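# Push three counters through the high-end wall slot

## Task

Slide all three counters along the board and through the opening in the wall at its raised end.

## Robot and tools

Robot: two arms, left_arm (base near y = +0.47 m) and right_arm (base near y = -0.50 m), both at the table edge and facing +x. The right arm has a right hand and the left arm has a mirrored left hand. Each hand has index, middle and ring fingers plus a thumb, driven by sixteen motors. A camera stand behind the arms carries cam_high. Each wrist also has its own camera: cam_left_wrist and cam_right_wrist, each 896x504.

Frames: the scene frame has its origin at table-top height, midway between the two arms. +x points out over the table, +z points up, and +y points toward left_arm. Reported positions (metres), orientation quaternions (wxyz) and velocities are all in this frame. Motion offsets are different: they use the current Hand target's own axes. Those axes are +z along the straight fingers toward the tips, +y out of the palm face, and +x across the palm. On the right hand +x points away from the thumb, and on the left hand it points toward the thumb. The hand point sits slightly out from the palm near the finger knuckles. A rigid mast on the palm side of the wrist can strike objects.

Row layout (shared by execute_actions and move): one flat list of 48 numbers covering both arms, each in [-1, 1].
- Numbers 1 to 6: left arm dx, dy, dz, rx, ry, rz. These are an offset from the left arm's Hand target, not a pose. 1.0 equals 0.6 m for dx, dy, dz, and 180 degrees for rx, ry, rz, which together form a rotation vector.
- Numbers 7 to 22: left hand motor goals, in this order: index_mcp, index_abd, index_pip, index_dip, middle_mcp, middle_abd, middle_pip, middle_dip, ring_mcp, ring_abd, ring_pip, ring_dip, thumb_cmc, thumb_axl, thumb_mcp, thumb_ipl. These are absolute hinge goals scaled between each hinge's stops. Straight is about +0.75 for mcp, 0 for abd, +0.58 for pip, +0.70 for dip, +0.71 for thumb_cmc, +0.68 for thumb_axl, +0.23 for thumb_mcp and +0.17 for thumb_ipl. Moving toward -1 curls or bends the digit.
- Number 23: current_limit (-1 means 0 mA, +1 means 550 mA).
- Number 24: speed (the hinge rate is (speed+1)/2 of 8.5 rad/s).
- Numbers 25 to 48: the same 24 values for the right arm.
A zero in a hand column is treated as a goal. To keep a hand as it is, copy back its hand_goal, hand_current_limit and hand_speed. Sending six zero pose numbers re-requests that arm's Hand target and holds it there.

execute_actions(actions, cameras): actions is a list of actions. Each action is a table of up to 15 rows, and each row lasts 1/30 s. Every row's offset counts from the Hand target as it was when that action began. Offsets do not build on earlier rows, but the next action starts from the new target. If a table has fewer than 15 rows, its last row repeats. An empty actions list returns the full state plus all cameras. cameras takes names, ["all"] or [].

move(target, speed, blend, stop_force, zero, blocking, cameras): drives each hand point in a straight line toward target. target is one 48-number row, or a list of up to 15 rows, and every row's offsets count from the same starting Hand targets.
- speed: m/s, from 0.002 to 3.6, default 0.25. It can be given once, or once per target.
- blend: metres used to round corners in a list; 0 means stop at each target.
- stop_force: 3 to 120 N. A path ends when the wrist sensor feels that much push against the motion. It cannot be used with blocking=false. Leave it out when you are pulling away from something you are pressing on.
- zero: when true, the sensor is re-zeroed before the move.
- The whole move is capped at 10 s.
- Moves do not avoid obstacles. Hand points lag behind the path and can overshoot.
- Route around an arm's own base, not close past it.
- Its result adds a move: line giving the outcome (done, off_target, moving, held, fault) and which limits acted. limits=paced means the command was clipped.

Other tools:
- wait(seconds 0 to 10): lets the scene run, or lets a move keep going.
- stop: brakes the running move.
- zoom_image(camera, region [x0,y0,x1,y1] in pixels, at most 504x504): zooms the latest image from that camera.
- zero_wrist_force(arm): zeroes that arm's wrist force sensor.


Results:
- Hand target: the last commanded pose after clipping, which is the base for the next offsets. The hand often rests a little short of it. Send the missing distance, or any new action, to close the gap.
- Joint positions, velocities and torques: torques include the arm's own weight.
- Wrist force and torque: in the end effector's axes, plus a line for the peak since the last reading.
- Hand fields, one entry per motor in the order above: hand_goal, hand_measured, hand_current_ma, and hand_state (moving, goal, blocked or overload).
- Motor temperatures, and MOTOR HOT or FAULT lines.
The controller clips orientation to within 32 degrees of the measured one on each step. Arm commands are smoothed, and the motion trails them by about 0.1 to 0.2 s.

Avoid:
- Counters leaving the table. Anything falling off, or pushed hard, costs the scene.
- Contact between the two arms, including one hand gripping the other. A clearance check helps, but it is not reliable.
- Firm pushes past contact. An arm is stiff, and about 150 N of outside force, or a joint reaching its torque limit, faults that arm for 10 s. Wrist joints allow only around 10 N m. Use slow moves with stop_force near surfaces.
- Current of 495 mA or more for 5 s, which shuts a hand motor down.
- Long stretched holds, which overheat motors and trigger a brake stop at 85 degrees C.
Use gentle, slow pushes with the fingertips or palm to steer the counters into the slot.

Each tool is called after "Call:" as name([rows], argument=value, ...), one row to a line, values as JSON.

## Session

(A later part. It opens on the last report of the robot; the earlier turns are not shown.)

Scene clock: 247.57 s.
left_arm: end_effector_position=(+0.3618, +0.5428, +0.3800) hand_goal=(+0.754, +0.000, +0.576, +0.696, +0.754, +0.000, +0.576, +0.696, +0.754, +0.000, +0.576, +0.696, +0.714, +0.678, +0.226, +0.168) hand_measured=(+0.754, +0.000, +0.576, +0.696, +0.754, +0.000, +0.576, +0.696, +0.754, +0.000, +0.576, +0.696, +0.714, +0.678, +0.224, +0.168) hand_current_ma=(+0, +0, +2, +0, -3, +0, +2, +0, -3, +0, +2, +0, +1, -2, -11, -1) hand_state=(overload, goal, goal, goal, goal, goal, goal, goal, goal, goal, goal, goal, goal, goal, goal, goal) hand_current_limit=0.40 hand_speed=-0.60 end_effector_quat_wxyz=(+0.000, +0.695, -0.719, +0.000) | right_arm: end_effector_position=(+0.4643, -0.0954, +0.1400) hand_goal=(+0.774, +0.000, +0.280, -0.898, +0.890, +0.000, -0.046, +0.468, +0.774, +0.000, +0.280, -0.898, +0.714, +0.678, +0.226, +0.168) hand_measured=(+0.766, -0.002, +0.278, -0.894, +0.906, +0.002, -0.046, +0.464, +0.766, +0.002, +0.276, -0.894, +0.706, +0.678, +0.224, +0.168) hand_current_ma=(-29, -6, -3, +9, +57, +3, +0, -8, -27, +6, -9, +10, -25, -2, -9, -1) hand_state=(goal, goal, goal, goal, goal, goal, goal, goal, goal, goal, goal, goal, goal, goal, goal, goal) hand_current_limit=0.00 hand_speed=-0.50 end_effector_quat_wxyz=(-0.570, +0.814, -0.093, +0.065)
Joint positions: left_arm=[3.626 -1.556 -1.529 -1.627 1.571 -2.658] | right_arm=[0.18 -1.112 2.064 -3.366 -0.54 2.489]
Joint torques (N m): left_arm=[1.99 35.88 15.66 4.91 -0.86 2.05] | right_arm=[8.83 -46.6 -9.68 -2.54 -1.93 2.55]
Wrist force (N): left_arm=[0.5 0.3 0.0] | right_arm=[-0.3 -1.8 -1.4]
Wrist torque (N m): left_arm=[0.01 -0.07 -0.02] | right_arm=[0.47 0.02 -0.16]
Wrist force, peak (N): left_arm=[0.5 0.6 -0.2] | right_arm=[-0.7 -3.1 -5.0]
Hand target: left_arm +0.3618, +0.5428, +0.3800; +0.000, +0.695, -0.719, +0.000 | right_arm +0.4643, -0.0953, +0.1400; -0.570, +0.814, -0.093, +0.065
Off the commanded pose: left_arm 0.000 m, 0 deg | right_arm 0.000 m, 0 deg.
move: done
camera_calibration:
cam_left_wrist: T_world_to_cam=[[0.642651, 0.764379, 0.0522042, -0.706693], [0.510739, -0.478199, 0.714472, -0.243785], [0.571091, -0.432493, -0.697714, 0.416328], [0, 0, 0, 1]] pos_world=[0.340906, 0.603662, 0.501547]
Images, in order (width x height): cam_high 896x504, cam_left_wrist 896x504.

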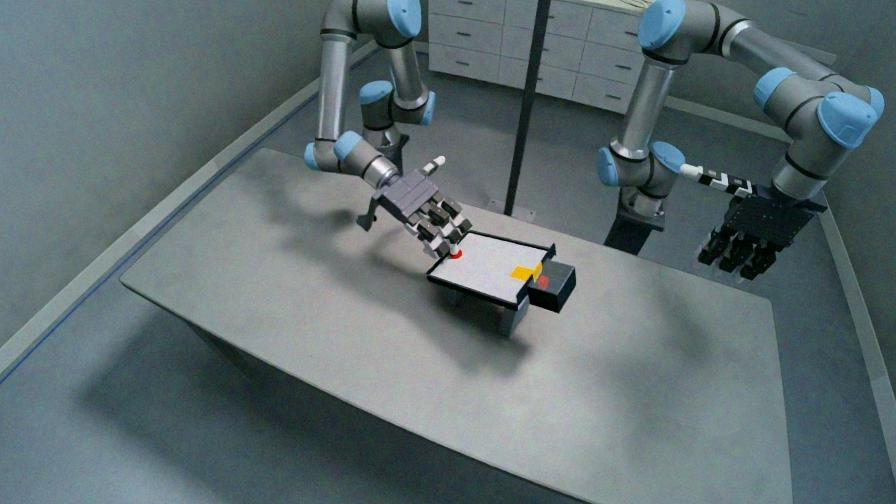

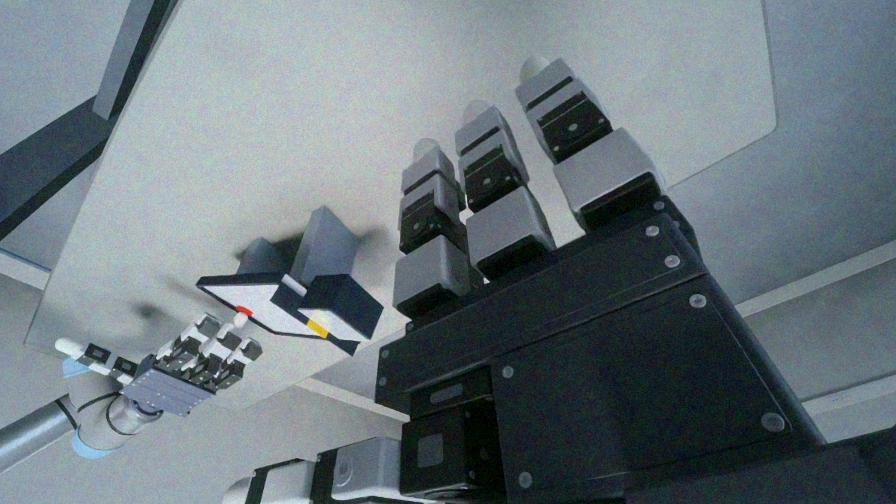

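Call:
move([
  [0,0,0,0,0,0,0.754,0,0.576,0.696,0.754,0,0.576,0.696,0.754,0,0.576,0.696,0.714,0.678,0.226,0.168,0.4,-0.6,0,-0.0383,-0.0322,0,0,0,0.774,0,0.279,-0.899,0.890,0,-0.047,0.467,0.774,0,0.279,-0.899,0.714,0.678,0.226,0.168,0.0,-0.5],
  [0,0,0,0,0,0,0.754,0,0.576,0.696,0.754,0,0.576,0.696,0.754,0,0.576,0.696,0.714,0.678,0.226,0.168,0.4,-0.6,0.0033,-0.0206,-0.0371,0,0,0,0.774,-0.263,0.279,0.265,0.342,0,-0.883,-0.609,0.774,0.263,0.279,0.265,0.714,0.678,0.226,0.168,0.0,-0.5],
  [0,0,0,0,0,0,0.754,0,0.576,0.696,0.754,0,0.576,0.696,0.754,0,0.576,0.696,0.714,0.678,0.226,0.168,0.4,-0.6,0.0033,0.0049,-0.0157,0,0,0,0.774,-0.263,0.279,0.265,0.342,0,-0.883,-0.609,0.774,0.263,0.279,0.265,0.714,0.678,0.226,0.168,0.0,-0.5],
], speed=0.12, cameras=["cam_high"])

Call:
zoom_image(camera="cam_high", region=[420, 220, 490, 290])

Call:
move(target=[0,0,0,0,0,0,0.754,0,0.576,0.696,0.754,0,0.576,0.696,0.754,0,0.576,0.696,0.714,0.678,0.226,0.168,0.4,-0.6,0,0.0102,0.0086,0,0,0,0.774,-0.263,0.279,0.265,0.342,0,-0.883,-0.609,0.774,0.263,0.279,0.265,0.714,0.678,0.226,0.168,0.0,-0.5], speed=0.012, stop_force=3, cameras=["cam_high","cam_left_wrist"])

Call:
zoom_image(camera="cam_high", region=[420, 220, 490, 290])

Call:
zoom_image(camera="cam_left_wrist", region=[190, 270, 290, 350])

Scene clock: 253.30 s.
left_arm: end_effector_position=(+0.3618, +0.5428, +0.3800) hand_goal=(+0.754, +0.000, +0.576, +0.696, +0.754, +0.000, +0.576, +0.696, +0.754, +0.000, +0.576, +0.696, +0.714, +0.678, +0.226, +0.168) hand_measured=(+0.754, +0.000, +0.576, +0.696, +0.754, +0.000, +0.576, +0.696, +0.754, +0.000, +0.576, +0.696, +0.714, +0.678, +0.224, +0.168) hand_current_ma=(+0, +0, +2, +0, -3, +0, +2, +0, -3, +0, +2, +0, +1, -2, -11, -1) hand_state=(overload, goal, goal, goal, goal, goal, goal, goal, goal, goal, goal, goal, goal, goal, goal, goal) hand_current_limit=0.40 hand_speed=-0.60 end_effector_quat_wxyz=(+0.000, +0.695, -0.719, +0.000) | right_arm: end_effector_position=(+0.4640, -0.1053, +0.1405) hand_goal=(+0.774, -0.262, +0.280, +0.266, +0.342, +0.000, -0.882, -0.608, +0.774, +0.264, +0.280, +0.266, +0.714, +0.678, +0.226, +0.168) hand_measured=(+0.766, -0.258, +0.278, +0.264, +0.340, +0.002, -0.876, -0.604, +0.766, +0.260, +0.276, +0.262, +0.706, +0.678, +0.224, +0.168) hand_current_ma=(-29, +9, -3, -8, -5, +2, +18, +10, -27, -9, -9, -9, -25, -2, -9, -1) hand_state=(goal, goal, goal, goal, goal, goal, goal, goal, goal, goal, goal, goal, goal, goal, goal, goal) hand_current_limit=0.00 hand_speed=-0.50 end_effector_quat_wxyz=(-0.570, +0.814, -0.093, +0.065) end_effector_velocity=(+0.000, +0.000, +0.000) end_effector_angular_velocity=(-0.002, +0.002, +0.000)
Joint positions: left_arm=[3.626 -1.556 -1.529 -1.627 1.571 -2.658] | right_arm=[0.159 -1.126 2.082 -3.346 -0.525 2.463]
Joint velocities: left_arm=[within noise] | right_arm=[0 -0.003 0.001 0.006 -0.001 -0.002]
Joint torques (N m): left_arm=[2.4 35.44 16.57 5.09 -0.75 1.98] | right_arm=[-4.32 -46.96 -11.72 -0.45 1.62 -1.34]
Wrist force (N): left_arm=[0.3 0.6 -0.3] | right_arm=[-0.2 0.4 0.7]
Wrist torque (N m): left_arm=[0.09 -0.05 -0.05] | right_arm=[0.25 -0.04 -0.15]
Wrist force, peak (N): left_arm=[0.5 0.7 -0.3] | right_arm=[-0.2 -1.7 -1.5]
Hand target: left_arm +0.3618, +0.5428, +0.3800; +0.000, +0.695, -0.719, +0.000 | right_arm +0.4640, -0.1054, +0.1405; -0.570, +0.814, -0.093, +0.065
Off the commanded pose: left_arm 0.000 m, 0 deg | right_arm 0.000 m, 0 deg.
move: done
Images, in order (width x height): cam_high 896x504.

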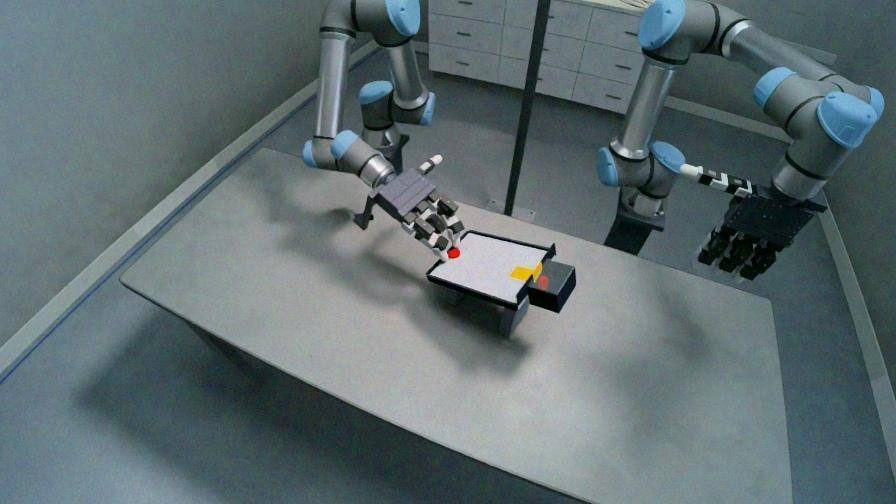

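Scaled by 7.200.

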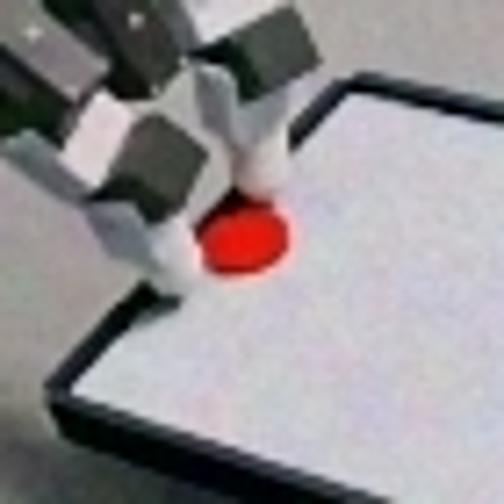

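Scene clock: 254.63 s.
left_arm: end_effector_position=(+0.3618, +0.5428, +0.3800) hand_goal=(+0.754, +0.000, +0.576, +0.696, +0.754, +0.000, +0.576, +0.696, +0.754, +0.000, +0.576, +0.696, +0.714, +0.678, +0.226, +0.168) hand_measured=(+0.754, +0.000, +0.576, +0.696, +0.754, +0.000, +0.576, +0.696, +0.754, +0.000, +0.576, +0.696, +0.714, +0.678, +0.224, +0.168) hand_current_ma=(+0, +0, +2, +0, -3, +0, +2, +0, -3, +0, +2, +0, +1, -2, -11, -1) hand_state=(overload, goal, goal, goal, goal, goal, goal, goal, goal, goal, goal, goal, goal, goal, goal, goal) hand_current_limit=0.40 hand_speed=-0.60 end_effector_quat_wxyz=(+0.000, +0.695, -0.719, +0.000) | right_arm: end_effector_position=(+0.4644, -0.1035, +0.1351) hand_goal=(+0.774, -0.262, +0.280, +0.266, +0.342, +0.000, -0.882, -0.608, +0.774, +0.264, +0.280, +0.266, +0.714, +0.678, +0.226, +0.168) hand_measured=(+0.768, -0.260, +0.276, +0.262, +0.340, +0.002, -0.876, -0.604, +0.770, +0.262, +0.274, +0.258, +0.706, +0.678, +0.224, +0.168) hand_current_ma=(-16, +5, -13, -10, -5, +2, +18, +10, -14, -3, -17, -22, -25, -2, -9, -1) hand_state=(goal, goal, goal, goal, goal, goal, goal, goal, goal, goal, goal, goal, goal, goal, goal, goal) hand_current_limit=0.00 hand_speed=-0.50 end_effector_quat_wxyz=(-0.570, +0.814, -0.093, +0.065)
Joint positions: left_arm=[3.626 -1.556 -1.529 -1.627 1.571 -2.658] | right_arm=[0.163 -1.112 2.08 -3.363 -0.528 2.467]
Joint torques (N m): left_arm=[3.72 35.91 15.96 5.02 -0.79 1.99] | right_arm=[-6.01 -47.1 -6.67 -3.05 3.5 -1.74]
Wrist force (N): left_arm=[0.3 0.5 -0.1] | right_arm=[-0.2 -0.3 0.0]
Wrist torque (N m): left_arm=[0.05 -0.03 -0.05] | right_arm=[0.31 0.04 -0.14]
Wrist force, peak (N): left_arm=[0.3 0.6 -0.4] | right_arm=[-0.4 -3.8 -5.7]
Hand target: left_arm +0.3618, +0.5428, +0.3800; +0.000, +0.695, -0.719, +0.000 | right_arm +0.4644, -0.1035, +0.1351; -0.570, +0.814, -0.093, +0.065 (not the last commanded pose)
Off the commanded pose: left_arm 0.000 m, 0 deg | right_arm 0.002 m, 0 deg.
move: contact (right_arm)
camera_calibration:
cam_left_wrist: T_world_to_cam=[[0.642651, 0.764379, 0.0522042, -0.706693], [0.510739, -0.478199, 0.714472, -0.243785], [0.571091, -0.432493, -0.697714, 0.416328], [0, 0, 0, 1]] pos_world=[0.340906, 0.603662, 0.501547]
Images, in order (width x height): cam_high 896x504, cam_left_wrist 896x504.

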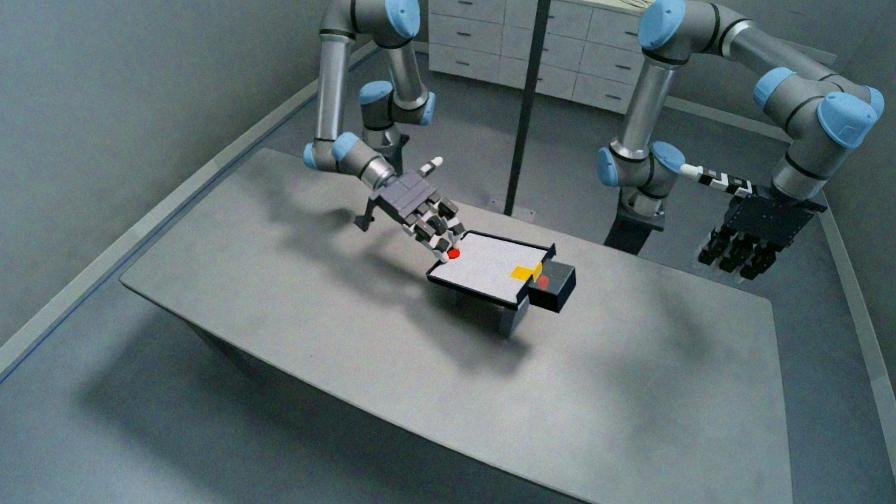

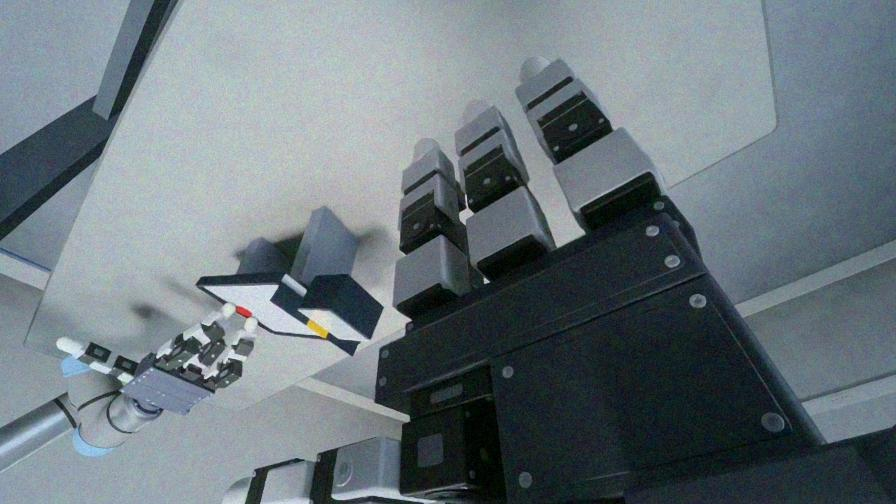

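Scaled by 7.200.

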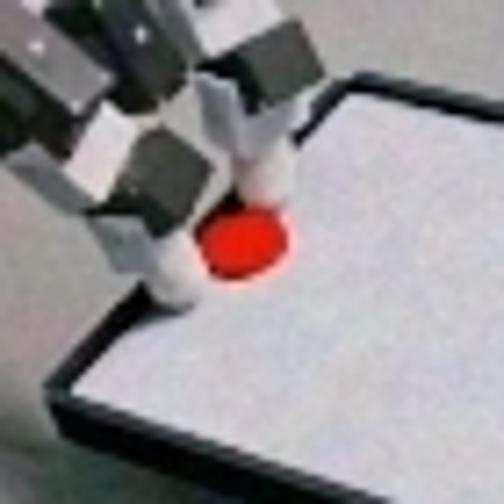

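Scaled by 5.040.

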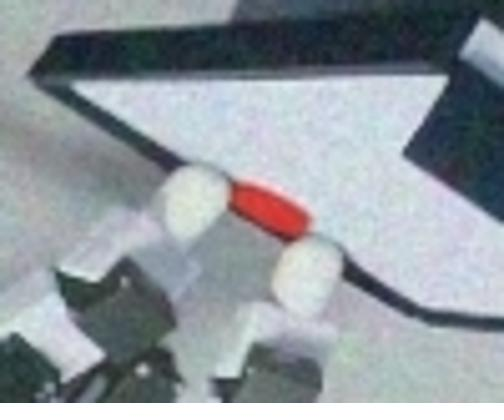

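Call:
move(target=[0,0,0,0,0,0,0.754,0,0.576,0.696,0.754,0,0.576,0.696,0.754,0,0.576,0.696,0.714,0.678,0.226,0.168,0.4,-0.6,0,-0.0006,-0.0005,0,0,0,0.774,-0.342,0.279,0.265,0.342,0,-0.883,-0.609,0.774,0.342,0.279,0.265,0.714,0.678,0.226,0.168,0.0,-0.85], speed=0.02)

Call:
move(target=[0,0,0,0,0,0,0.754,0,0.576,0.696,0.754,0,0.576,0.696,0.754,0,0.576,0.696,0.714,0.678,0.226,0.168,0.4,-0.6,-0.0008,-0.2197,0.2617,0,0,0,0.774,-0.342,0.279,0.265,0.342,0,-0.883,-0.609,0.774,0.342,0.279,0.265,0.714,0.678,0.226,0.168,0.0,-0.85], speed=0.1, cameras=["cam_high"])

Call:
zoom_image(camera="cam_high", region=[490, 230, 560, 300])

Call:
move(target=[0,0,0,0,0,0,0.754,0,0.576,0.696,0.754,0,0.576,0.696,0.754,0,0.576,0.696,0.714,0.678,0.226,0.168,0.4,-0.6,0,-0.0171,0.0204,0,0,0,0.774,-0.342,0.279,0.265,0.342,0,-0.883,-0.609,0.774,0.342,0.279,0.265,0.714,0.678,0.226,0.168,0.0,-0.85], speed=0.012, stop_force=3, cameras=["cam_high","cam_right_wrist"])

Call:
zoom_image(camera="cam_high", region=[490, 230, 560, 300])

Call:
zoom_image(camera="cam_right_wrist", region=[220, 0, 540, 260])

Scene clock: 256.60 s.
left_arm: end_effector_position=(+0.3618, +0.5428, +0.3800) hand_goal=(+0.754, +0.000, +0.576, +0.696, +0.754, +0.000, +0.576, +0.696, +0.754, +0.000, +0.576, +0.696, +0.714, +0.678, +0.226, +0.168) hand_measured=(+0.754, +0.000, +0.576, +0.696, +0.754, +0.000, +0.576, +0.696, +0.754, +0.000, +0.576, +0.696, +0.714, +0.678, +0.224, +0.168) hand_current_ma=(+0, +0, +2, +0, -3, +0, +2, +0, -3, +0, +2, +0, +1, -2, -11, -1) hand_state=(overload, goal, goal, goal, goal, goal, goal, goal, goal, goal, goal, goal, goal, goal, goal, goal) hand_current_limit=0.40 hand_speed=-0.60 end_effector_quat_wxyz=(+0.000, +0.695, -0.719, +0.000) | right_arm: end_effector_position=(+0.4644, -0.1036, +0.1356) hand_goal=(+0.774, -0.342, +0.280, +0.266, +0.342, +0.000, -0.882, -0.608, +0.774, +0.342, +0.280, +0.266, +0.714, +0.678, +0.226, +0.168) hand_measured=(+0.770, -0.314, +0.278, +0.264, +0.340, +0.002, -0.876, -0.604, +0.770, +0.318, +0.276, +0.262, +0.706, +0.678, +0.224, +0.168) hand_current_ma=(-15, +87, -7, -5, -5, +2, +18, +10, -15, -74, -11, -9, -25, -2, -9, -1) hand_state=(goal, blocked, goal, goal, goal, goal, goal, goal, goal, blocked, goal, goal, goal, goal, goal, goal) hand_current_limit=0.00 hand_speed=-0.85 end_effector_quat_wxyz=(-0.570, +0.814, -0.093, +0.065)
Joint positions: left_arm=[3.626 -1.556 -1.529 -1.627 1.571 -2.658] | right_arm=[0.163 -1.113 2.08 -3.362 -0.528 2.467]
Joint torques (N m): left_arm=[3 35.48 16.4 4.82 -0.8 2.11] | right_arm=[-5.29 -43.74 -7.45 -0.8 3.4 -2.08]
Wrist force (N): left_arm=[0.3 0.4 0.0] | right_arm=[-0.4 0.0 0.0]
Wrist torque (N m): left_arm=[0.03 -0.04 -0.04] | right_arm=[0.33 -0.01 -0.06]
Wrist force, peak (N): left_arm=[0.6 0.5 -0.1] | right_arm=[-0.4 0.1 0.9]
Hand target: left_arm +0.3618, +0.5428, +0.3800; +0.000, +0.695, -0.719, +0.000 | right_arm +0.4644, -0.1036, +0.1356; -0.570, +0.814, -0.093, +0.065
Off the commanded pose: left_arm 0.000 m, 0 deg | right_arm 0.000 m, 0 deg.
move: done

Scene clock: 259.10 s.
left_arm: end_effector_position=(+0.3618, +0.5428, +0.3800) hand_goal=(+0.754, +0.000, +0.576, +0.696, +0.754, +0.000, +0.576, +0.696, +0.754, +0.000, +0.576, +0.696, +0.714, +0.678, +0.226, +0.168) hand_measured=(+0.754, +0.000, +0.576, +0.696, +0.754, +0.000, +0.576, +0.696, +0.754, +0.000, +0.576, +0.696, +0.714, +0.678, +0.224, +0.168) hand_current_ma=(+0, +0, +2, +0, -3, +0, +2, +0, -3, +0, +2, +0, +1, -2, -11, -1) hand_state=(overload, goal, goal, goal, goal, goal, goal, goal, goal, goal, goal, goal, goal, goal, goal, goal) hand_current_limit=0.40 hand_speed=-0.60 end_effector_quat_wxyz=(+0.000, +0.695, -0.719, +0.000) | right_arm: end_effector_position=(+0.5075, +0.0841, +0.2056) hand_goal=(+0.774, -0.342, +0.280, +0.266, +0.342, +0.000, -0.882, -0.608, +0.774, +0.342, +0.280, +0.266, +0.714, +0.678, +0.226, +0.168) hand_measured=(+0.774, -0.320, +0.278, +0.264, +0.340, +0.002, -0.876, -0.604, +0.774, +0.322, +0.278, +0.262, +0.706, +0.678, +0.224, +0.168) hand_current_ma=(-1, +66, -6, -5, -6, +2, +18, +10, -2, -62, -6, -9, -25, -2, -9, -1) hand_state=(goal, blocked, goal, goal, goal, goal, goal, goal, goal, blocked, goal, goal, goal, goal, goal, goal) hand_current_limit=0.00 hand_speed=-0.85 end_effector_quat_wxyz=(-0.570, +0.814, -0.093, +0.065)
Joint positions: left_arm=[3.626 -1.556 -1.529 -1.627 1.571 -2.658] | right_arm=[0.462 -0.935 1.554 -3.248 -0.772 2.759]
Joint torques (N m): left_arm=[3.65 35.04 16.26 4.96 -0.86 2.18] | right_arm=[-2.08 -57.66 -24.64 -2.42 3.1 -1.81]
Wrist force (N): left_arm=[0.6 0.7 -0.2] | right_arm=[-0.4 -0.6 0.3]
Wrist torque (N m): left_arm=[0.09 -0.07 -0.03] | right_arm=[0.34 0.02 -0.09]
Wrist force, peak (N): left_arm=[0.6 0.7 -0.2] | right_arm=[-0.7 -1.8 -1.2]
Hand target: left_arm +0.3618, +0.5428, +0.3800; +0.000, +0.695, -0.719, +0.000 | right_arm +0.5075, +0.0841, +0.2058; -0.570, +0.814, -0.093, +0.065
Off the commanded pose: left_arm 0.000 m, 0 deg | right_arm 0.000 m, 0 deg.
move: done
Images, in order (width x height): cam_high 896x504.

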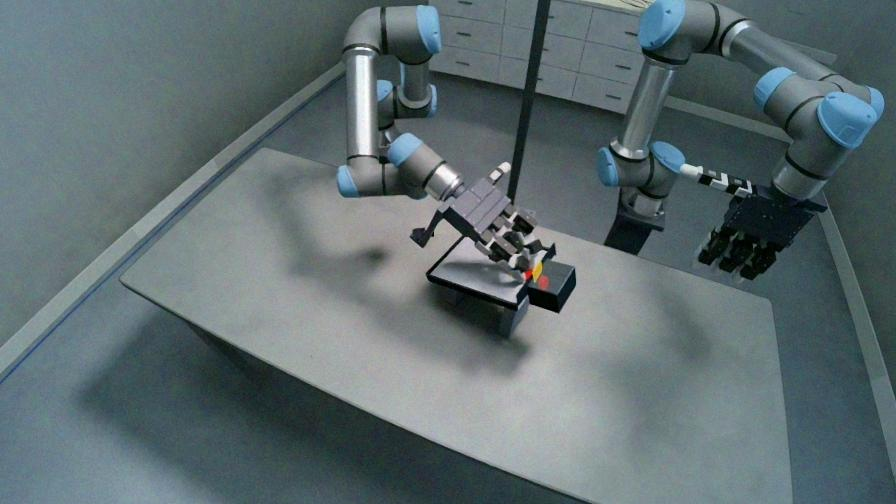

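Scaled by 7.200.

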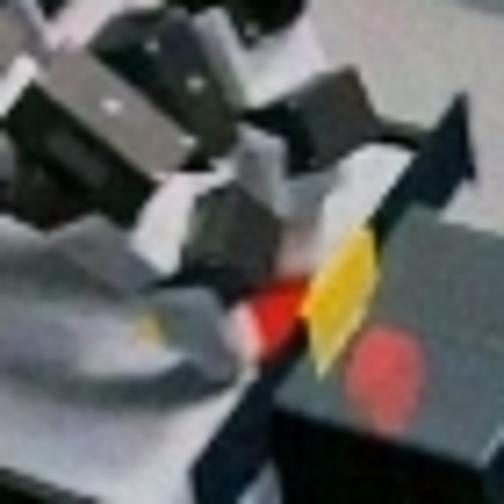

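Scene clock: 261.17 s.
left_arm: end_effector_position=(+0.3618, +0.5428, +0.3800) hand_goal=(+0.754, +0.000, +0.576, +0.696, +0.754, +0.000, +0.576, +0.696, +0.754, +0.000, +0.576, +0.696, +0.714, +0.678, +0.226, +0.168) hand_measured=(+0.754, +0.000, +0.576, +0.696, +0.754, +0.000, +0.576, +0.696, +0.754, +0.000, +0.576, +0.696, +0.714, +0.678, +0.224, +0.168) hand_current_ma=(+0, +0, +2, +0, -3, +0, +2, +0, -3, +0, +2, +0, +1, -2, -11, -1) hand_state=(overload, goal, goal, goal, goal, goal, goal, goal, goal, goal, goal, goal, goal, goal, goal, goal) hand_current_limit=0.40 hand_speed=-0.60 end_effector_quat_wxyz=(+0.000, +0.695, -0.719, +0.000) | right_arm: end_effector_position=(+0.5100, +0.0950, +0.2098) hand_goal=(+0.774, -0.342, +0.280, +0.266, +0.342, +0.000, -0.882, -0.608, +0.774, +0.342, +0.280, +0.266, +0.714, +0.678, +0.226, +0.168) hand_measured=(+0.770, -0.324, +0.274, +0.262, +0.340, +0.002, -0.876, -0.604, +0.768, +0.326, +0.272, +0.262, +0.706, +0.678, +0.224, +0.168) hand_current_ma=(-9, +51, -17, -9, -6, +2, +18, +10, -17, -48, -26, -14, -25, -2, -9, -1) hand_state=(goal, goal, goal, goal, goal, goal, goal, goal, goal, goal, goal, goal, goal, goal, goal, goal) hand_current_limit=0.00 hand_speed=-0.85 end_effector_quat_wxyz=(-0.570, +0.814, -0.093, +0.065)
Joint positions: left_arm=[3.626 -1.556 -1.529 -1.627 1.571 -2.658] | right_arm=[0.476 -0.922 1.518 -3.232 -0.784 2.768]
Joint torques (N m): left_arm=[4.4 35.75 15.84 4.82 -0.78 2.06] | right_arm=[-5.4 -58.39 -20.26 -2.88 3.07 -1.92]
Wrist force (N): left_arm=[0.4 0.6 -0.2] | right_arm=[0.3 -0.9 -2.6]
Wrist torque (N m): left_arm=[0.07 -0.05 -0.04] | right_arm=[0.55 0.09 -0.13]
Wrist force, peak (N): left_arm=[0.5 0.7 -0.3] | right_arm=[0.2 -2.2 -5.8]
Hand target: left_arm +0.3618, +0.5428, +0.3800; +0.000, +0.695, -0.719, +0.000 | right_arm +0.5101, +0.0950, +0.2098; -0.570, +0.814, -0.093, +0.065 (not the last commanded pose)
Off the commanded pose: left_arm 0.000 m, 0 deg | right_arm 0.004 m, 0 deg.
move: contact (right_arm)
camera_calibration:
cam_right_wrist: T_world_to_cam=[[-0.786675, -0.0363524, -0.616296, 0.565734], [-0.562206, -0.370277, 0.739472, 0.125189], [-0.255082, 0.92821, 0.27085, 0.10886], [0, 0, 0, 1]] pos_world=[0.543199, -0.0341249, 0.226601]
Images, in order (width x height): cam_high 896x504, cam_right_wrist 896x504.

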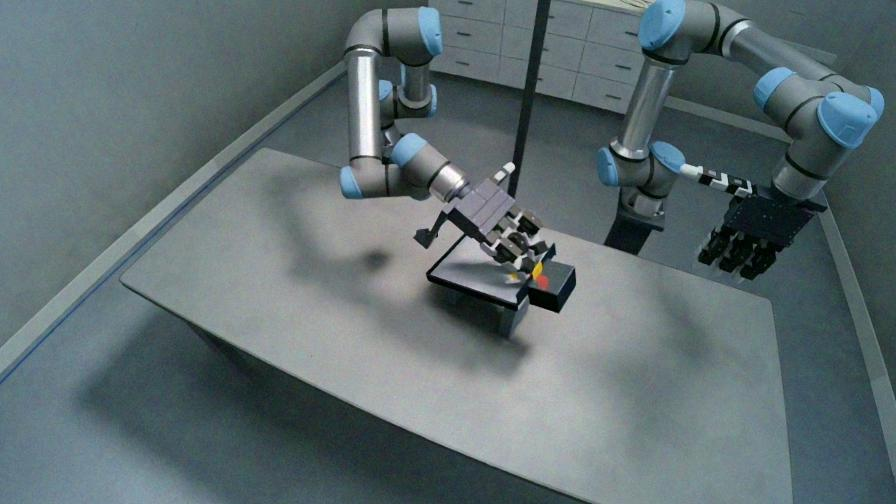

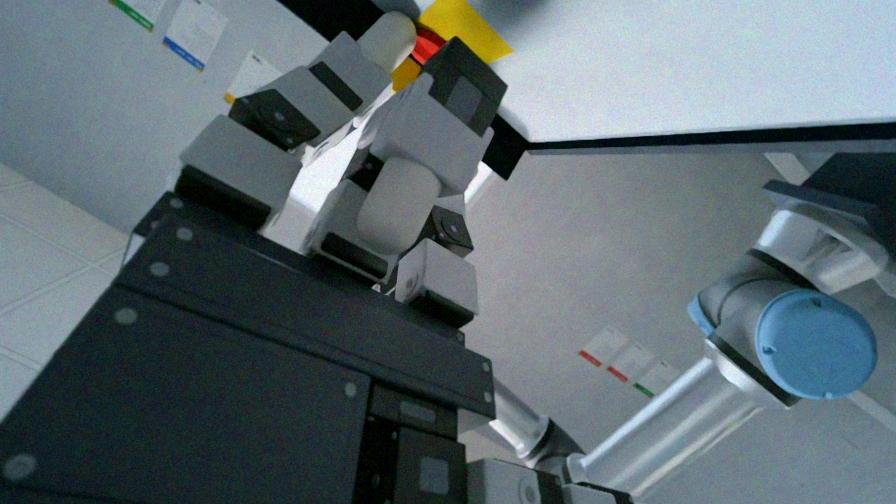

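Scaled by 7.200.

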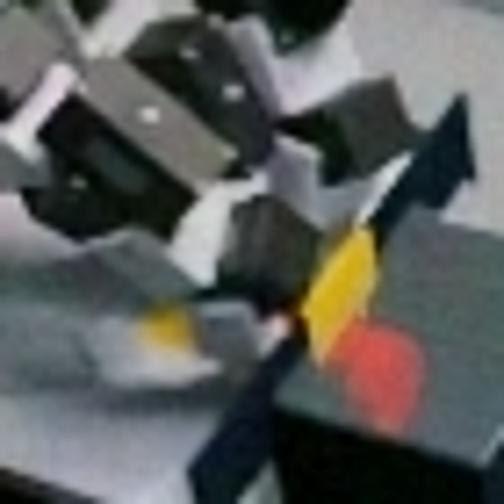

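Scaled by 1.575.

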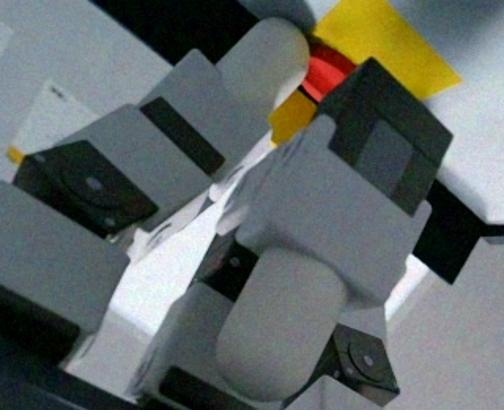

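Call:
move(target=[0,0,0,0,0,0,0.754,0,0.576,0.696,0.754,0,0.576,0.696,0.754,0,0.576,0.696,0.714,0.678,0.226,0.168,0.4,-0.6,0,0.0004,-0.0018,0,0,0,0.774,-0.37,0.279,0.265,0.342,0,-0.883,-0.609,0.774,0.37,0.279,0.265,0.714,0.678,0.226,0.168,0.0,-0.85], speed=0.02)

Call:
move(target=[0,0,0,0,0,0,0.754,0,0.576,0.696,0.754,0,0.576,0.696,0.754,0,0.576,0.696,0.714,0.678,0.226,0.168,0.4,-0.6,0.0183,0,0,0,0,0,0.774,-0.37,0.279,0.265,0.342,0,-0.883,-0.609,0.774,0.37,0.279,0.265,0.714,0.678,0.226,0.168,0.0,-0.85], speed=0.01, stop_force=3)

Call:
move([
  [0,0,0,0,0,0,0.754,0,0.576,0.696,0.754,0,0.576,0.696,0.754,0,0.576,0.696,0.714,0.678,0.226,0.168,0.4,-0.6,0,0,0,0,0,0,0.774,-0.37,0.279,0.265,0.342,0,-0.883,-0.609,0.774,0.1,0.279,-0.899,0.714,0.678,0.226,0.168,0.0,-0.7],
  [0,0,0,0,0,0,0.754,0,0.576,0.696,0.754,0,0.576,0.696,0.754,0,0.576,0.696,0.714,0.678,0.226,0.168,0.4,-0.6,0,0,0,0,0,0,0.774,-0.37,0.279,0.265,0.904,-0.122,-0.451,0.852,0.774,0.1,0.279,-0.899,0.714,0.678,0.226,0.168,0.0,-0.75],
], speed=0.05, cameras=["cam_high","cam_right_wrist"])

Call:
zoom_image(camera="cam_high", region=[490, 230, 560, 300])

Call:
zoom_image(camera="cam_right_wrist", region=[220, 0, 540, 260])

Scene clock: 263.03 s.
left_arm: end_effector_position=(+0.3618, +0.5428, +0.3800) hand_goal=(+0.754, +0.000, +0.576, +0.696, +0.754, +0.000, +0.576, +0.696, +0.754, +0.000, +0.576, +0.696, +0.714, +0.678, +0.226, +0.168) hand_measured=(+0.754, +0.000, +0.576, +0.696, +0.754, +0.000, +0.576, +0.696, +0.754, +0.000, +0.576, +0.696, +0.714, +0.678, +0.224, +0.168) hand_current_ma=(+0, +0, +2, +0, -3, +0, +2, +0, -3, +0, +2, +0, +1, -2, -11, -1) hand_state=(overload, goal, goal, goal, goal, goal, goal, goal, goal, goal, goal, goal, goal, goal, goal, goal) hand_current_limit=0.40 hand_speed=-0.60 end_effector_quat_wxyz=(+0.000, +0.695, -0.719, +0.000) | right_arm: end_effector_position=(+0.5098, +0.0939, +0.2100) hand_goal=(+0.774, -0.370, +0.280, +0.266, +0.342, +0.000, -0.882, -0.608, +0.774, +0.370, +0.280, +0.266, +0.714, +0.678, +0.226, +0.168) hand_measured=(+0.772, -0.340, +0.274, +0.262, +0.340, +0.002, -0.876, -0.604, +0.770, +0.336, +0.272, +0.262, +0.706, +0.678, +0.224, +0.168) hand_current_ma=(-8, +98, -17, -9, -6, +2, +18, +10, -14, -109, -23, -14, -25, -2, -9, -1) hand_state=(goal, blocked, goal, goal, goal, goal, goal, goal, goal, blocked, goal, goal, goal, goal, goal, goal) hand_current_limit=0.00 hand_speed=-0.85 end_effector_quat_wxyz=(-0.570, +0.814, -0.093, +0.065)
Joint positions: left_arm=[3.626 -1.556 -1.529 -1.627 1.571 -2.658] | right_arm=[0.475 -0.924 1.521 -3.232 -0.783 2.767]
Joint torques (N m): left_arm=[4.03 35.05 15.37 5.14 -0.8 2] | right_arm=[-3.25 -55.9 -14.97 -3.17 2.92 -1.65]
Wrist force (N): left_arm=[0.3 0.4 -0.2] | right_arm=[-0.3 -0.4 -0.1]
Wrist torque (N m): left_arm=[0.05 -0.04 -0.05] | right_arm=[0.40 0.02 -0.08]
Wrist force, peak (N): left_arm=[0.5 0.6 -0.2] | right_arm=[0.2 -1.0 -2.7]
Hand target: left_arm +0.3618, +0.5428, +0.3800; +0.000, +0.695, -0.719, +0.000 | right_arm +0.5098, +0.0939, +0.2100; -0.570, +0.814, -0.093, +0.065
Off the commanded pose: left_arm 0.000 m, 0 deg | right_arm 0.000 m, 0 deg.
move: done

Scene clock: 264.73 s.
left_arm: end_effector_position=(+0.3618, +0.5428, +0.3800) hand_goal=(+0.754, +0.000, +0.576, +0.696, +0.754, +0.000, +0.576, +0.696, +0.754, +0.000, +0.576, +0.696, +0.714, +0.678, +0.226, +0.168) hand_measured=(+0.754, +0.000, +0.576, +0.696, +0.754, +0.000, +0.576, +0.696, +0.754, +0.000, +0.576, +0.696, +0.714, +0.678, +0.224, +0.168) hand_current_ma=(+0, +0, +2, +0, -3, +0, +2, +0, -3, +0, +2, +0, +1, -2, -11, -1) hand_state=(overload, goal, goal, goal, goal, goal, goal, goal, goal, goal, goal, goal, goal, goal, goal, goal) hand_current_limit=0.40 hand_speed=-0.60 end_effector_quat_wxyz=(+0.000, +0.695, -0.719, +0.000) | right_arm: end_effector_position=(+0.5159, +0.0925, +0.2100) hand_goal=(+0.774, -0.370, +0.280, +0.266, +0.342, +0.000, -0.882, -0.608, +0.774, +0.370, +0.280, +0.266, +0.714, +0.678, +0.226, +0.168) hand_measured=(+0.774, -0.336, +0.268, +0.256, +0.340, +0.002, -0.876, -0.604, +0.770, +0.360, +0.276, +0.262, +0.706, +0.678, +0.224, +0.168) hand_current_ma=(+1, +109, -39, -36, -6, +2, +18, +10, -15, -26, -10, -9, -25, -2, -9, -1) hand_state=(goal, blocked, goal, goal, goal, goal, goal, goal, goal, goal, goal, goal, goal, goal, goal, goal) hand_current_limit=0.00 hand_speed=-0.85 end_effector_quat_wxyz=(-0.570, +0.814, -0.093, +0.065)
Joint positions: left_arm=[3.626 -1.556 -1.529 -1.627 1.571 -2.658] | right_arm=[0.468 -0.917 1.508 -3.223 -0.777 2.763]
Joint torques (N m): left_arm=[4.58 35.16 15.86 4.97 -0.87 2.05] | right_arm=[5.94 -58.86 -12.39 -2.99 -2.48 2.08]
Wrist force (N): left_arm=[0.3 0.3 -0.2] | right_arm=[-2.0 -1.1 -2.1]
Wrist torque (N m): left_arm=[0.04 -0.04 -0.04] | right_arm=[0.51 -0.16 -0.13]
Wrist force, peak (N): left_arm=[0.5 0.6 -0.2] | right_arm=[-3.2 -1.7 -2.3]
Hand target: left_arm +0.3618, +0.5428, +0.3800; +0.000, +0.695, -0.719, +0.000 | right_arm +0.5159, +0.0925, +0.2100; -0.570, +0.814, -0.093, +0.065 (not the last commanded pose)
Off the commanded pose: left_arm 0.000 m, 0 deg | right_arm 0.005 m, 0 deg.
move: contact (right_arm)

Scene clock: 268.03 s.
left_arm: end_effector_position=(+0.3618, +0.5428, +0.3800) hand_goal=(+0.754, +0.000, +0.576, +0.696, +0.754, +0.000, +0.576, +0.696, +0.754, +0.000, +0.576, +0.696, +0.714, +0.678, +0.226, +0.168) hand_measured=(+0.754, +0.000, +0.576, +0.696, +0.754, +0.000, +0.576, +0.696, +0.754, +0.000, +0.576, +0.696, +0.714, +0.678, +0.224, +0.168) hand_current_ma=(+0, +0, +2, +0, -3, +0, +2, +0, -3, +0, +2, +0, +1, -2, -11, -1) hand_state=(overload, goal, goal, goal, goal, goal, goal, goal, goal, goal, goal, goal, goal, goal, goal, goal) hand_current_limit=0.40 hand_speed=-0.60 end_effector_quat_wxyz=(+0.000, +0.695, -0.719, +0.000) | right_arm: end_effector_position=(+0.5159, +0.0925, +0.2100) hand_goal=(+0.774, -0.370, +0.280, +0.266, +0.904, -0.122, -0.450, +0.852, +0.774, +0.100, +0.280, -0.898, +0.714, +0.678, +0.226, +0.168) hand_measured=(+0.774, -0.336, +0.268, +0.256, +0.884, -0.120, -0.452, +0.848, +0.768, +0.102, +0.276, -0.894, +0.706, +0.678, +0.224, +0.168) hand_current_ma=(+1, +109, -39, -36, -78, +5, -7, -10, -22, +7, -10, +11, -25, -2, -9, -1) hand_state=(goal, blocked, goal, goal, blocked, goal, goal, goal, goal, goal, goal, goal, goal, goal, goal, goal) hand_current_limit=0.00 hand_speed=-0.75 end_effector_quat_wxyz=(-0.570, +0.814, -0.093, +0.065)
Joint positions: left_arm=[3.626 -1.556 -1.529 -1.627 1.571 -2.658] | right_arm=[0.468 -0.917 1.508 -3.223 -0.777 2.763]
Joint torques (N m): left_arm=[5.74 35.03 16.45 4.92 -0.8 1.99] | right_arm=[-3.01 -58.17 -18 -3.03 -1.16 0.93]
Wrist force (N): left_arm=[0.2 0.3 -0.1] | right_arm=[-2.5 -0.8 -1.8]
Wrist torque (N m): left_arm=[0.02 -0.02 -0.05] | right_arm=[0.45 -0.25 -0.12]
Wrist force, peak (N): left_arm=[0.6 0.6 -0.2] | right_arm=[-2.8 -1.0 -2.0]
Hand target: left_arm +0.3618, +0.5428, +0.3800; +0.000, +0.695, -0.719, +0.000 | right_arm +0.5159, +0.0925, +0.2100; -0.570, +0.814, -0.093, +0.065
Off the commanded pose: left_arm 0.000 m, 0 deg | right_arm 0.000 m, 0 deg.
move: done
camera_calibration:
cam_right_wrist: T_world_to_cam=[[-0.786715, -0.0363982, -0.616243, 0.570354], [-0.562111, -0.370394, 0.739486, 0.127447], [-0.255169, 0.928161, 0.270935, 0.112686], [0, 0, 0, 1]] pos_world=[0.549099, -0.0366251, 0.226701]
Images, in order (width x height): cam_high 896x504, cam_right_wrist 896x504.

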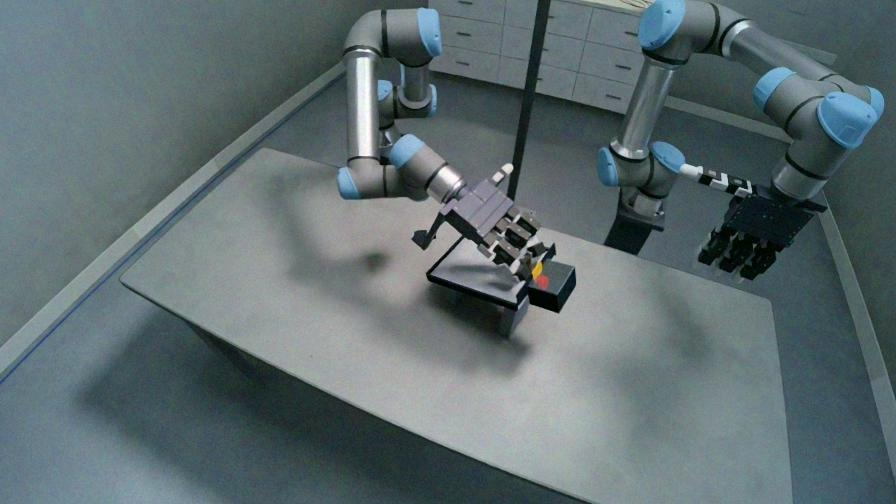

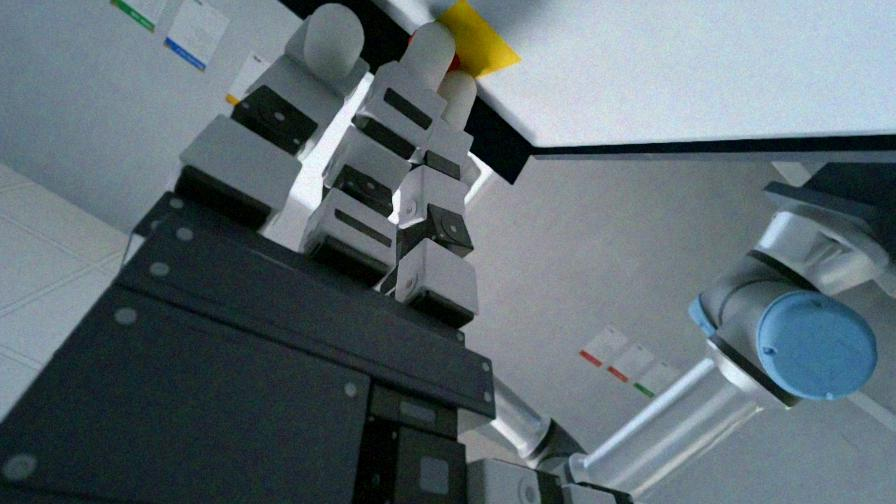

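Scaled by 7.200.

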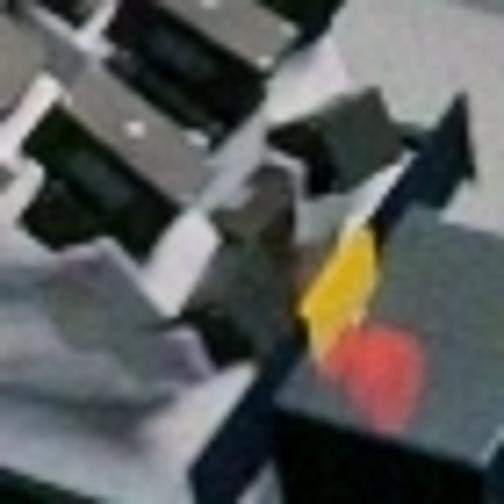

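Scaled by 1.575.

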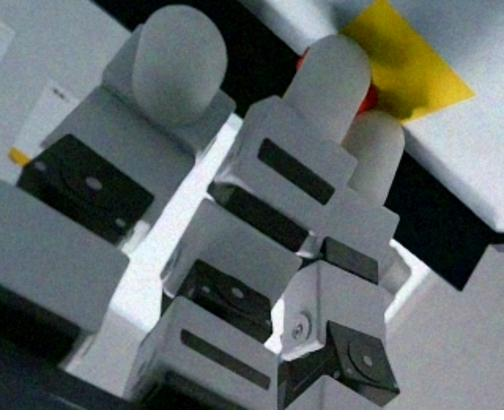

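Same state as before; now the push sequence.

Call:
move([
  [0,0,0,0,0,0,0.754,0,0.576,0.696,0.754,0,0.576,0.696,0.754,0,0.576,0.696,0.714,0.678,0.226,0.168,0.4,-0.6,0,0,0,0,0,0,0.774,-0.37,0.279,0.265,0.911,-0.115,-0.343,0.739,0.774,0.1,0.279,-0.899,0.714,0.678,0.226,0.168,0.0,-0.9],
  [0,0,0,0,0,0,0.754,0,0.576,0.696,0.754,0,0.576,0.696,0.754,0,0.576,0.696,0.714,0.678,0.226,0.168,0.4,-0.6,-0.004,0,0,0,0,0,0.774,-0.345,0.279,0.265,0.908,-0.11,-0.212,0.612,0.774,0.1,0.279,-0.899,0.714,0.678,0.226,0.168,0.0,-0.9],
  [0,0,0,0,0,0,0.754,0,0.576,0.696,0.754,0,0.576,0.696,0.754,0,0.576,0.696,0.714,0.678,0.226,0.168,0.4,-0.6,-0.0167,0,0,0,0,0,0.774,-0.3,0.279,0.265,0.908,-0.11,-0.212,0.612,0.774,0.1,0.279,-0.899,0.714,0.678,0.226,0.168,0.0,-0.9],
  [0,0,0,0,0,0,0.754,0,0.576,0.696,0.754,0,0.576,0.696,0.754,0,0.576,0.696,0.714,0.678,0.226,0.168,0.4,-0.6,-0.0167,0,0,0,0,0,0.774,-0.3,0.279,0.265,0.89,-0.11,-0.047,0.467,0.774,0.1,0.279,-0.899,0.714,0.678,0.226,0.168,0.0,-0.9],
], speed=0.012, cameras=["cam_high"])

Call:
zoom_image(camera="cam_high", region=[490, 230, 560, 300])

Call:
move([
  [0,0,0,0,0,0,0.754,0,0.576,0.696,0.754,0,0.576,0.696,0.754,0,0.576,0.696,0.714,0.678,0.226,0.168,0.4,-0.6,-0.009,0,0,0,0,0,0.774,-0.27,0.279,0.265,0.89,-0.11,-0.047,0.467,0.774,0.1,0.279,-0.899,0.714,0.678,0.226,0.168,0.0,-0.9],
  [0,0,0,0,0,0,0.754,0,0.576,0.696,0.754,0,0.576,0.696,0.754,0,0.576,0.696,0.714,0.678,0.226,0.168,0.4,-0.6,-0.009,0,0,0,0,0,0.774,-0.27,0.279,0.265,0.867,-0.1,0.079,0.367,0.774,0.1,0.279,-0.899,0.714,0.678,0.226,0.168,0.0,-0.9],
], speed=0.012, cameras=["cam_high","cam_right_wrist"])

Call:
zoom_image(camera="cam_high", region=[490, 230, 560, 300])

Call:
zoom_image(camera="cam_right_wrist", region=[220, 0, 540, 260])

Scene clock: 273.63 s.
left_arm: end_effector_position=(+0.3618, +0.5428, +0.3800) hand_goal=(+0.754, +0.000, +0.576, +0.696, +0.754, +0.000, +0.576, +0.696, +0.754, +0.000, +0.576, +0.696, +0.714, +0.678, +0.226, +0.168) hand_measured=(+0.754, +0.000, +0.576, +0.696, +0.754, +0.000, +0.576, +0.696, +0.754, +0.000, +0.576, +0.696, +0.714, +0.678, +0.224, +0.168) hand_current_ma=(+0, +0, +2, +0, -3, +0, +2, +0, -3, +0, +2, +0, +1, -2, -11, -1) hand_state=(overload, goal, goal, goal, goal, goal, goal, goal, goal, goal, goal, goal, goal, goal, goal, goal) hand_current_limit=0.40 hand_speed=-0.60 end_effector_quat_wxyz=(+0.000, +0.695, -0.719, +0.000) | right_arm: end_effector_position=(+0.5061, +0.0948, +0.2100) hand_goal=(+0.774, -0.300, +0.280, +0.266, +0.890, -0.110, -0.046, +0.468, +0.774, +0.100, +0.280, -0.898, +0.714, +0.678, +0.226, +0.168) hand_measured=(+0.768, -0.298, +0.278, +0.264, +0.880, -0.114, -0.054, +0.470, +0.768, +0.102, +0.276, -0.894, +0.706, +0.678, +0.224, +0.168) hand_current_ma=(-23, +4, -3, -4, -32, -11, -23, +7, -22, +7, -10, +11, -25, -2, -9, -1) hand_state=(goal, goal, goal, goal, goal, goal, goal, goal, goal, goal, goal, goal, goal, goal, goal, goal) hand_current_limit=0.00 hand_speed=-0.90 end_effector_quat_wxyz=(-0.570, +0.814, -0.093, +0.065)
Joint positions: left_arm=[3.626 -1.556 -1.529 -1.627 1.571 -2.658] | right_arm=[0.479 -0.928 1.528 -3.238 -0.786 2.77]
Joint torques (N m): left_arm=[5.93 35.51 16.05 4.92 -0.79 2.03] | right_arm=[-4.52 -41.73 -24.63 -0.75 3 -1.47]
Wrist force (N): left_arm=[0.2 0.4 -0.2] | right_arm=[-0.3 0.8 0.8]
Wrist torque (N m): left_arm=[0.05 -0.03 -0.05] | right_arm=[0.23 -0.05 -0.15]
Wrist force, peak (N): left_arm=[0.3 0.7 -0.3] | right_arm=[-2.7 -0.7 -2.0]
Hand target: left_arm +0.3618, +0.5428, +0.3800; +0.000, +0.695, -0.719, +0.000 | right_arm +0.5062, +0.0948, +0.2100; -0.570, +0.814, -0.093, +0.065
Off the commanded pose: left_arm 0.000 m, 0 deg | right_arm 0.000 m, 0 deg.
move: done
Images, in order (width x height): cam_high 896x504.

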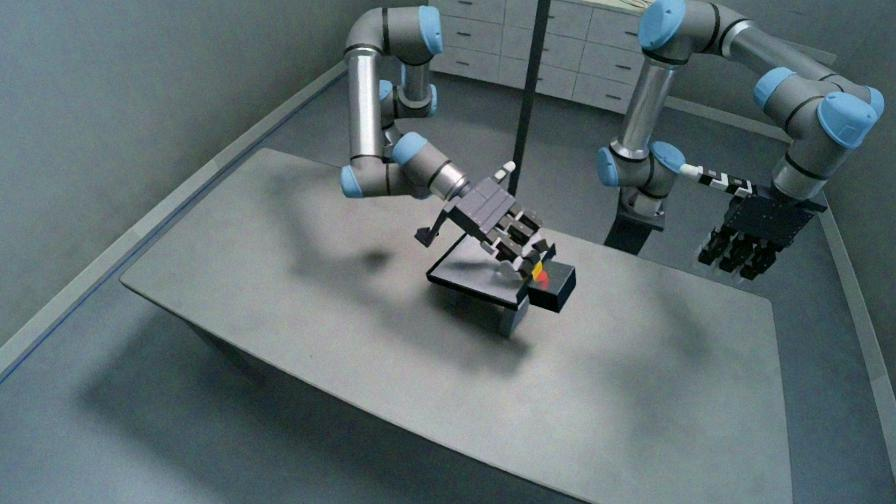

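Scaled by 7.200.

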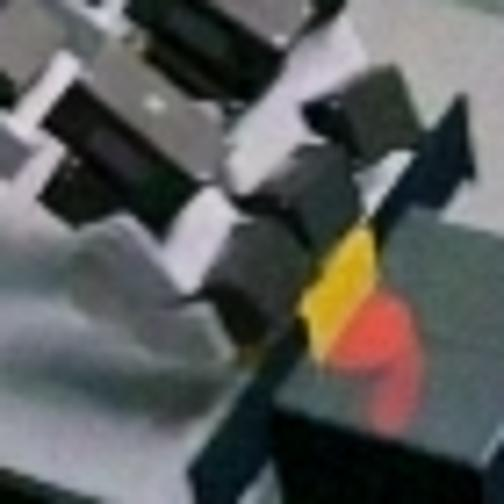

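Scene clock: 274.93 s.
left_arm: end_effector_position=(+0.3618, +0.5428, +0.3800) hand_goal=(+0.754, +0.000, +0.576, +0.696, +0.754, +0.000, +0.576, +0.696, +0.754, +0.000, +0.576, +0.696, +0.714, +0.678, +0.226, +0.168) hand_measured=(+0.754, +0.000, +0.576, +0.696, +0.754, +0.000, +0.576, +0.696, +0.754, +0.000, +0.576, +0.696, +0.714, +0.678, +0.224, +0.168) hand_current_ma=(+0, +0, +2, +0, -3, +0, +2, +0, -3, +0, +2, +0, +1, -2, -11, -1) hand_state=(overload, goal, goal, goal, goal, goal, goal, goal, goal, goal, goal, goal, goal, goal, goal, goal) hand_current_limit=0.40 hand_speed=-0.60 end_effector_quat_wxyz=(+0.000, +0.695, -0.719, +0.000) | right_arm: end_effector_position=(+0.5009, +0.0960, +0.2100) hand_goal=(+0.774, -0.270, +0.280, +0.266, +0.868, -0.100, +0.080, +0.368, +0.774, +0.100, +0.280, -0.898, +0.714, +0.678, +0.226, +0.168) hand_measured=(+0.766, -0.272, +0.278, +0.264, +0.860, -0.104, +0.074, +0.370, +0.768, +0.102, +0.276, -0.894, +0.706, +0.678, +0.224, +0.168) hand_current_ma=(-24, -6, -3, -4, -26, -7, -18, +8, -22, +6, -10, +11, -25, -2, -9, -1) hand_state=(goal, goal, goal, goal, goal, goal, goal, goal, goal, goal, goal, goal, goal, goal, goal, goal) hand_current_limit=0.00 hand_speed=-0.90 end_effector_quat_wxyz=(-0.570, +0.814, -0.093, +0.065)
Joint positions: left_arm=[3.626 -1.556 -1.529 -1.627 1.571 -2.658] | right_arm=[0.484 -0.934 1.539 -3.245 -0.791 2.774]
Joint torques (N m): left_arm=[5.48 35.1 15.91 4.99 -0.75 2.05] | right_arm=[-4.49 -42 -26.23 -0.58 2.83 -1.51]
Wrist force (N): left_arm=[0.3 0.4 -0.1] | right_arm=[-0.3 0.8 0.8]
Wrist torque (N m): left_arm=[0.04 -0.03 -0.05] | right_arm=[0.24 -0.04 -0.15]
Wrist force, peak (N): left_arm=[0.4 0.5 -0.4] | right_arm=[-0.4 1.0 1.0]
Hand target: left_arm +0.3618, +0.5428, +0.3800; +0.000, +0.695, -0.719, +0.000 | right_arm +0.5009, +0.0960, +0.2100; -0.570, +0.814, -0.093, +0.065
Off the commanded pose: left_arm 0.000 m, 0 deg | right_arm 0.000 m, 0 deg.
move: done
camera_calibration:
cam_right_wrist: T_world_to_cam=[[-0.786668, -0.0363667, -0.616304, 0.558733], [-0.562176, -0.370397, 0.739435, 0.120283], [-0.255168, 0.928161, 0.270935, 0.105582], [0, 0, 0, 1]] pos_world=[0.534099, -0.0331252, 0.226801]
Images, in order (width x height): cam_high 896x504, cam_right_wrist 896x504.

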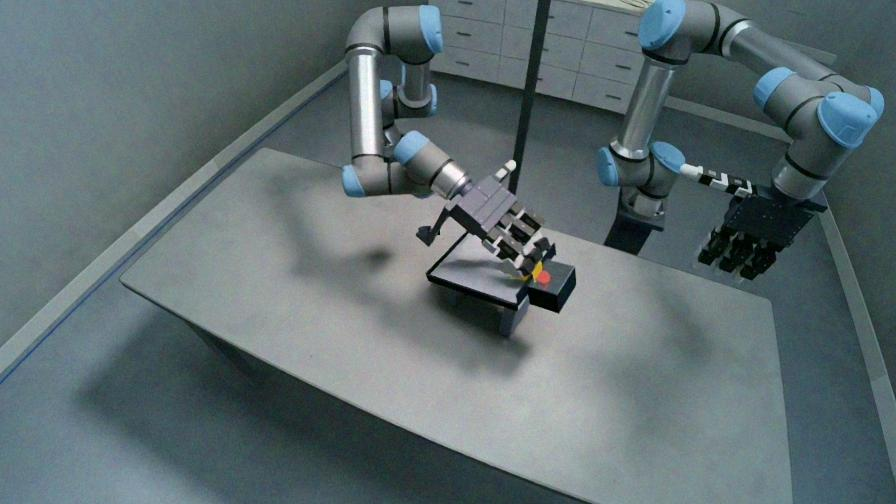

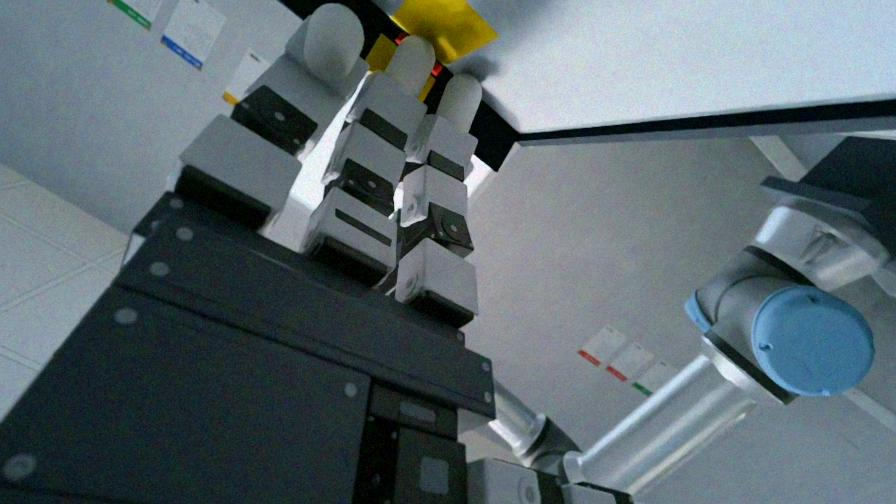

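Scaled by 7.200.

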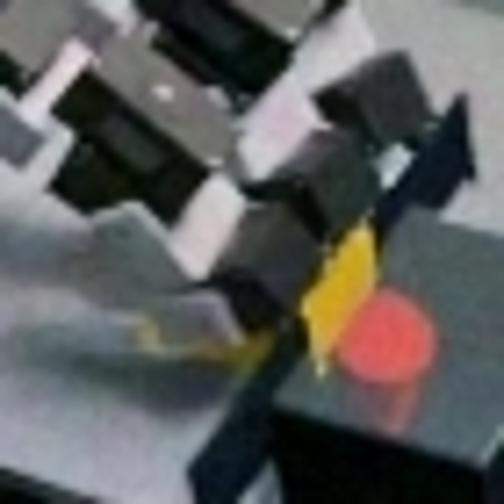

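Scaled by 1.575.

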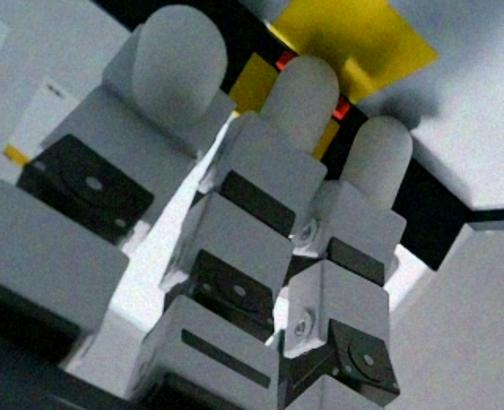

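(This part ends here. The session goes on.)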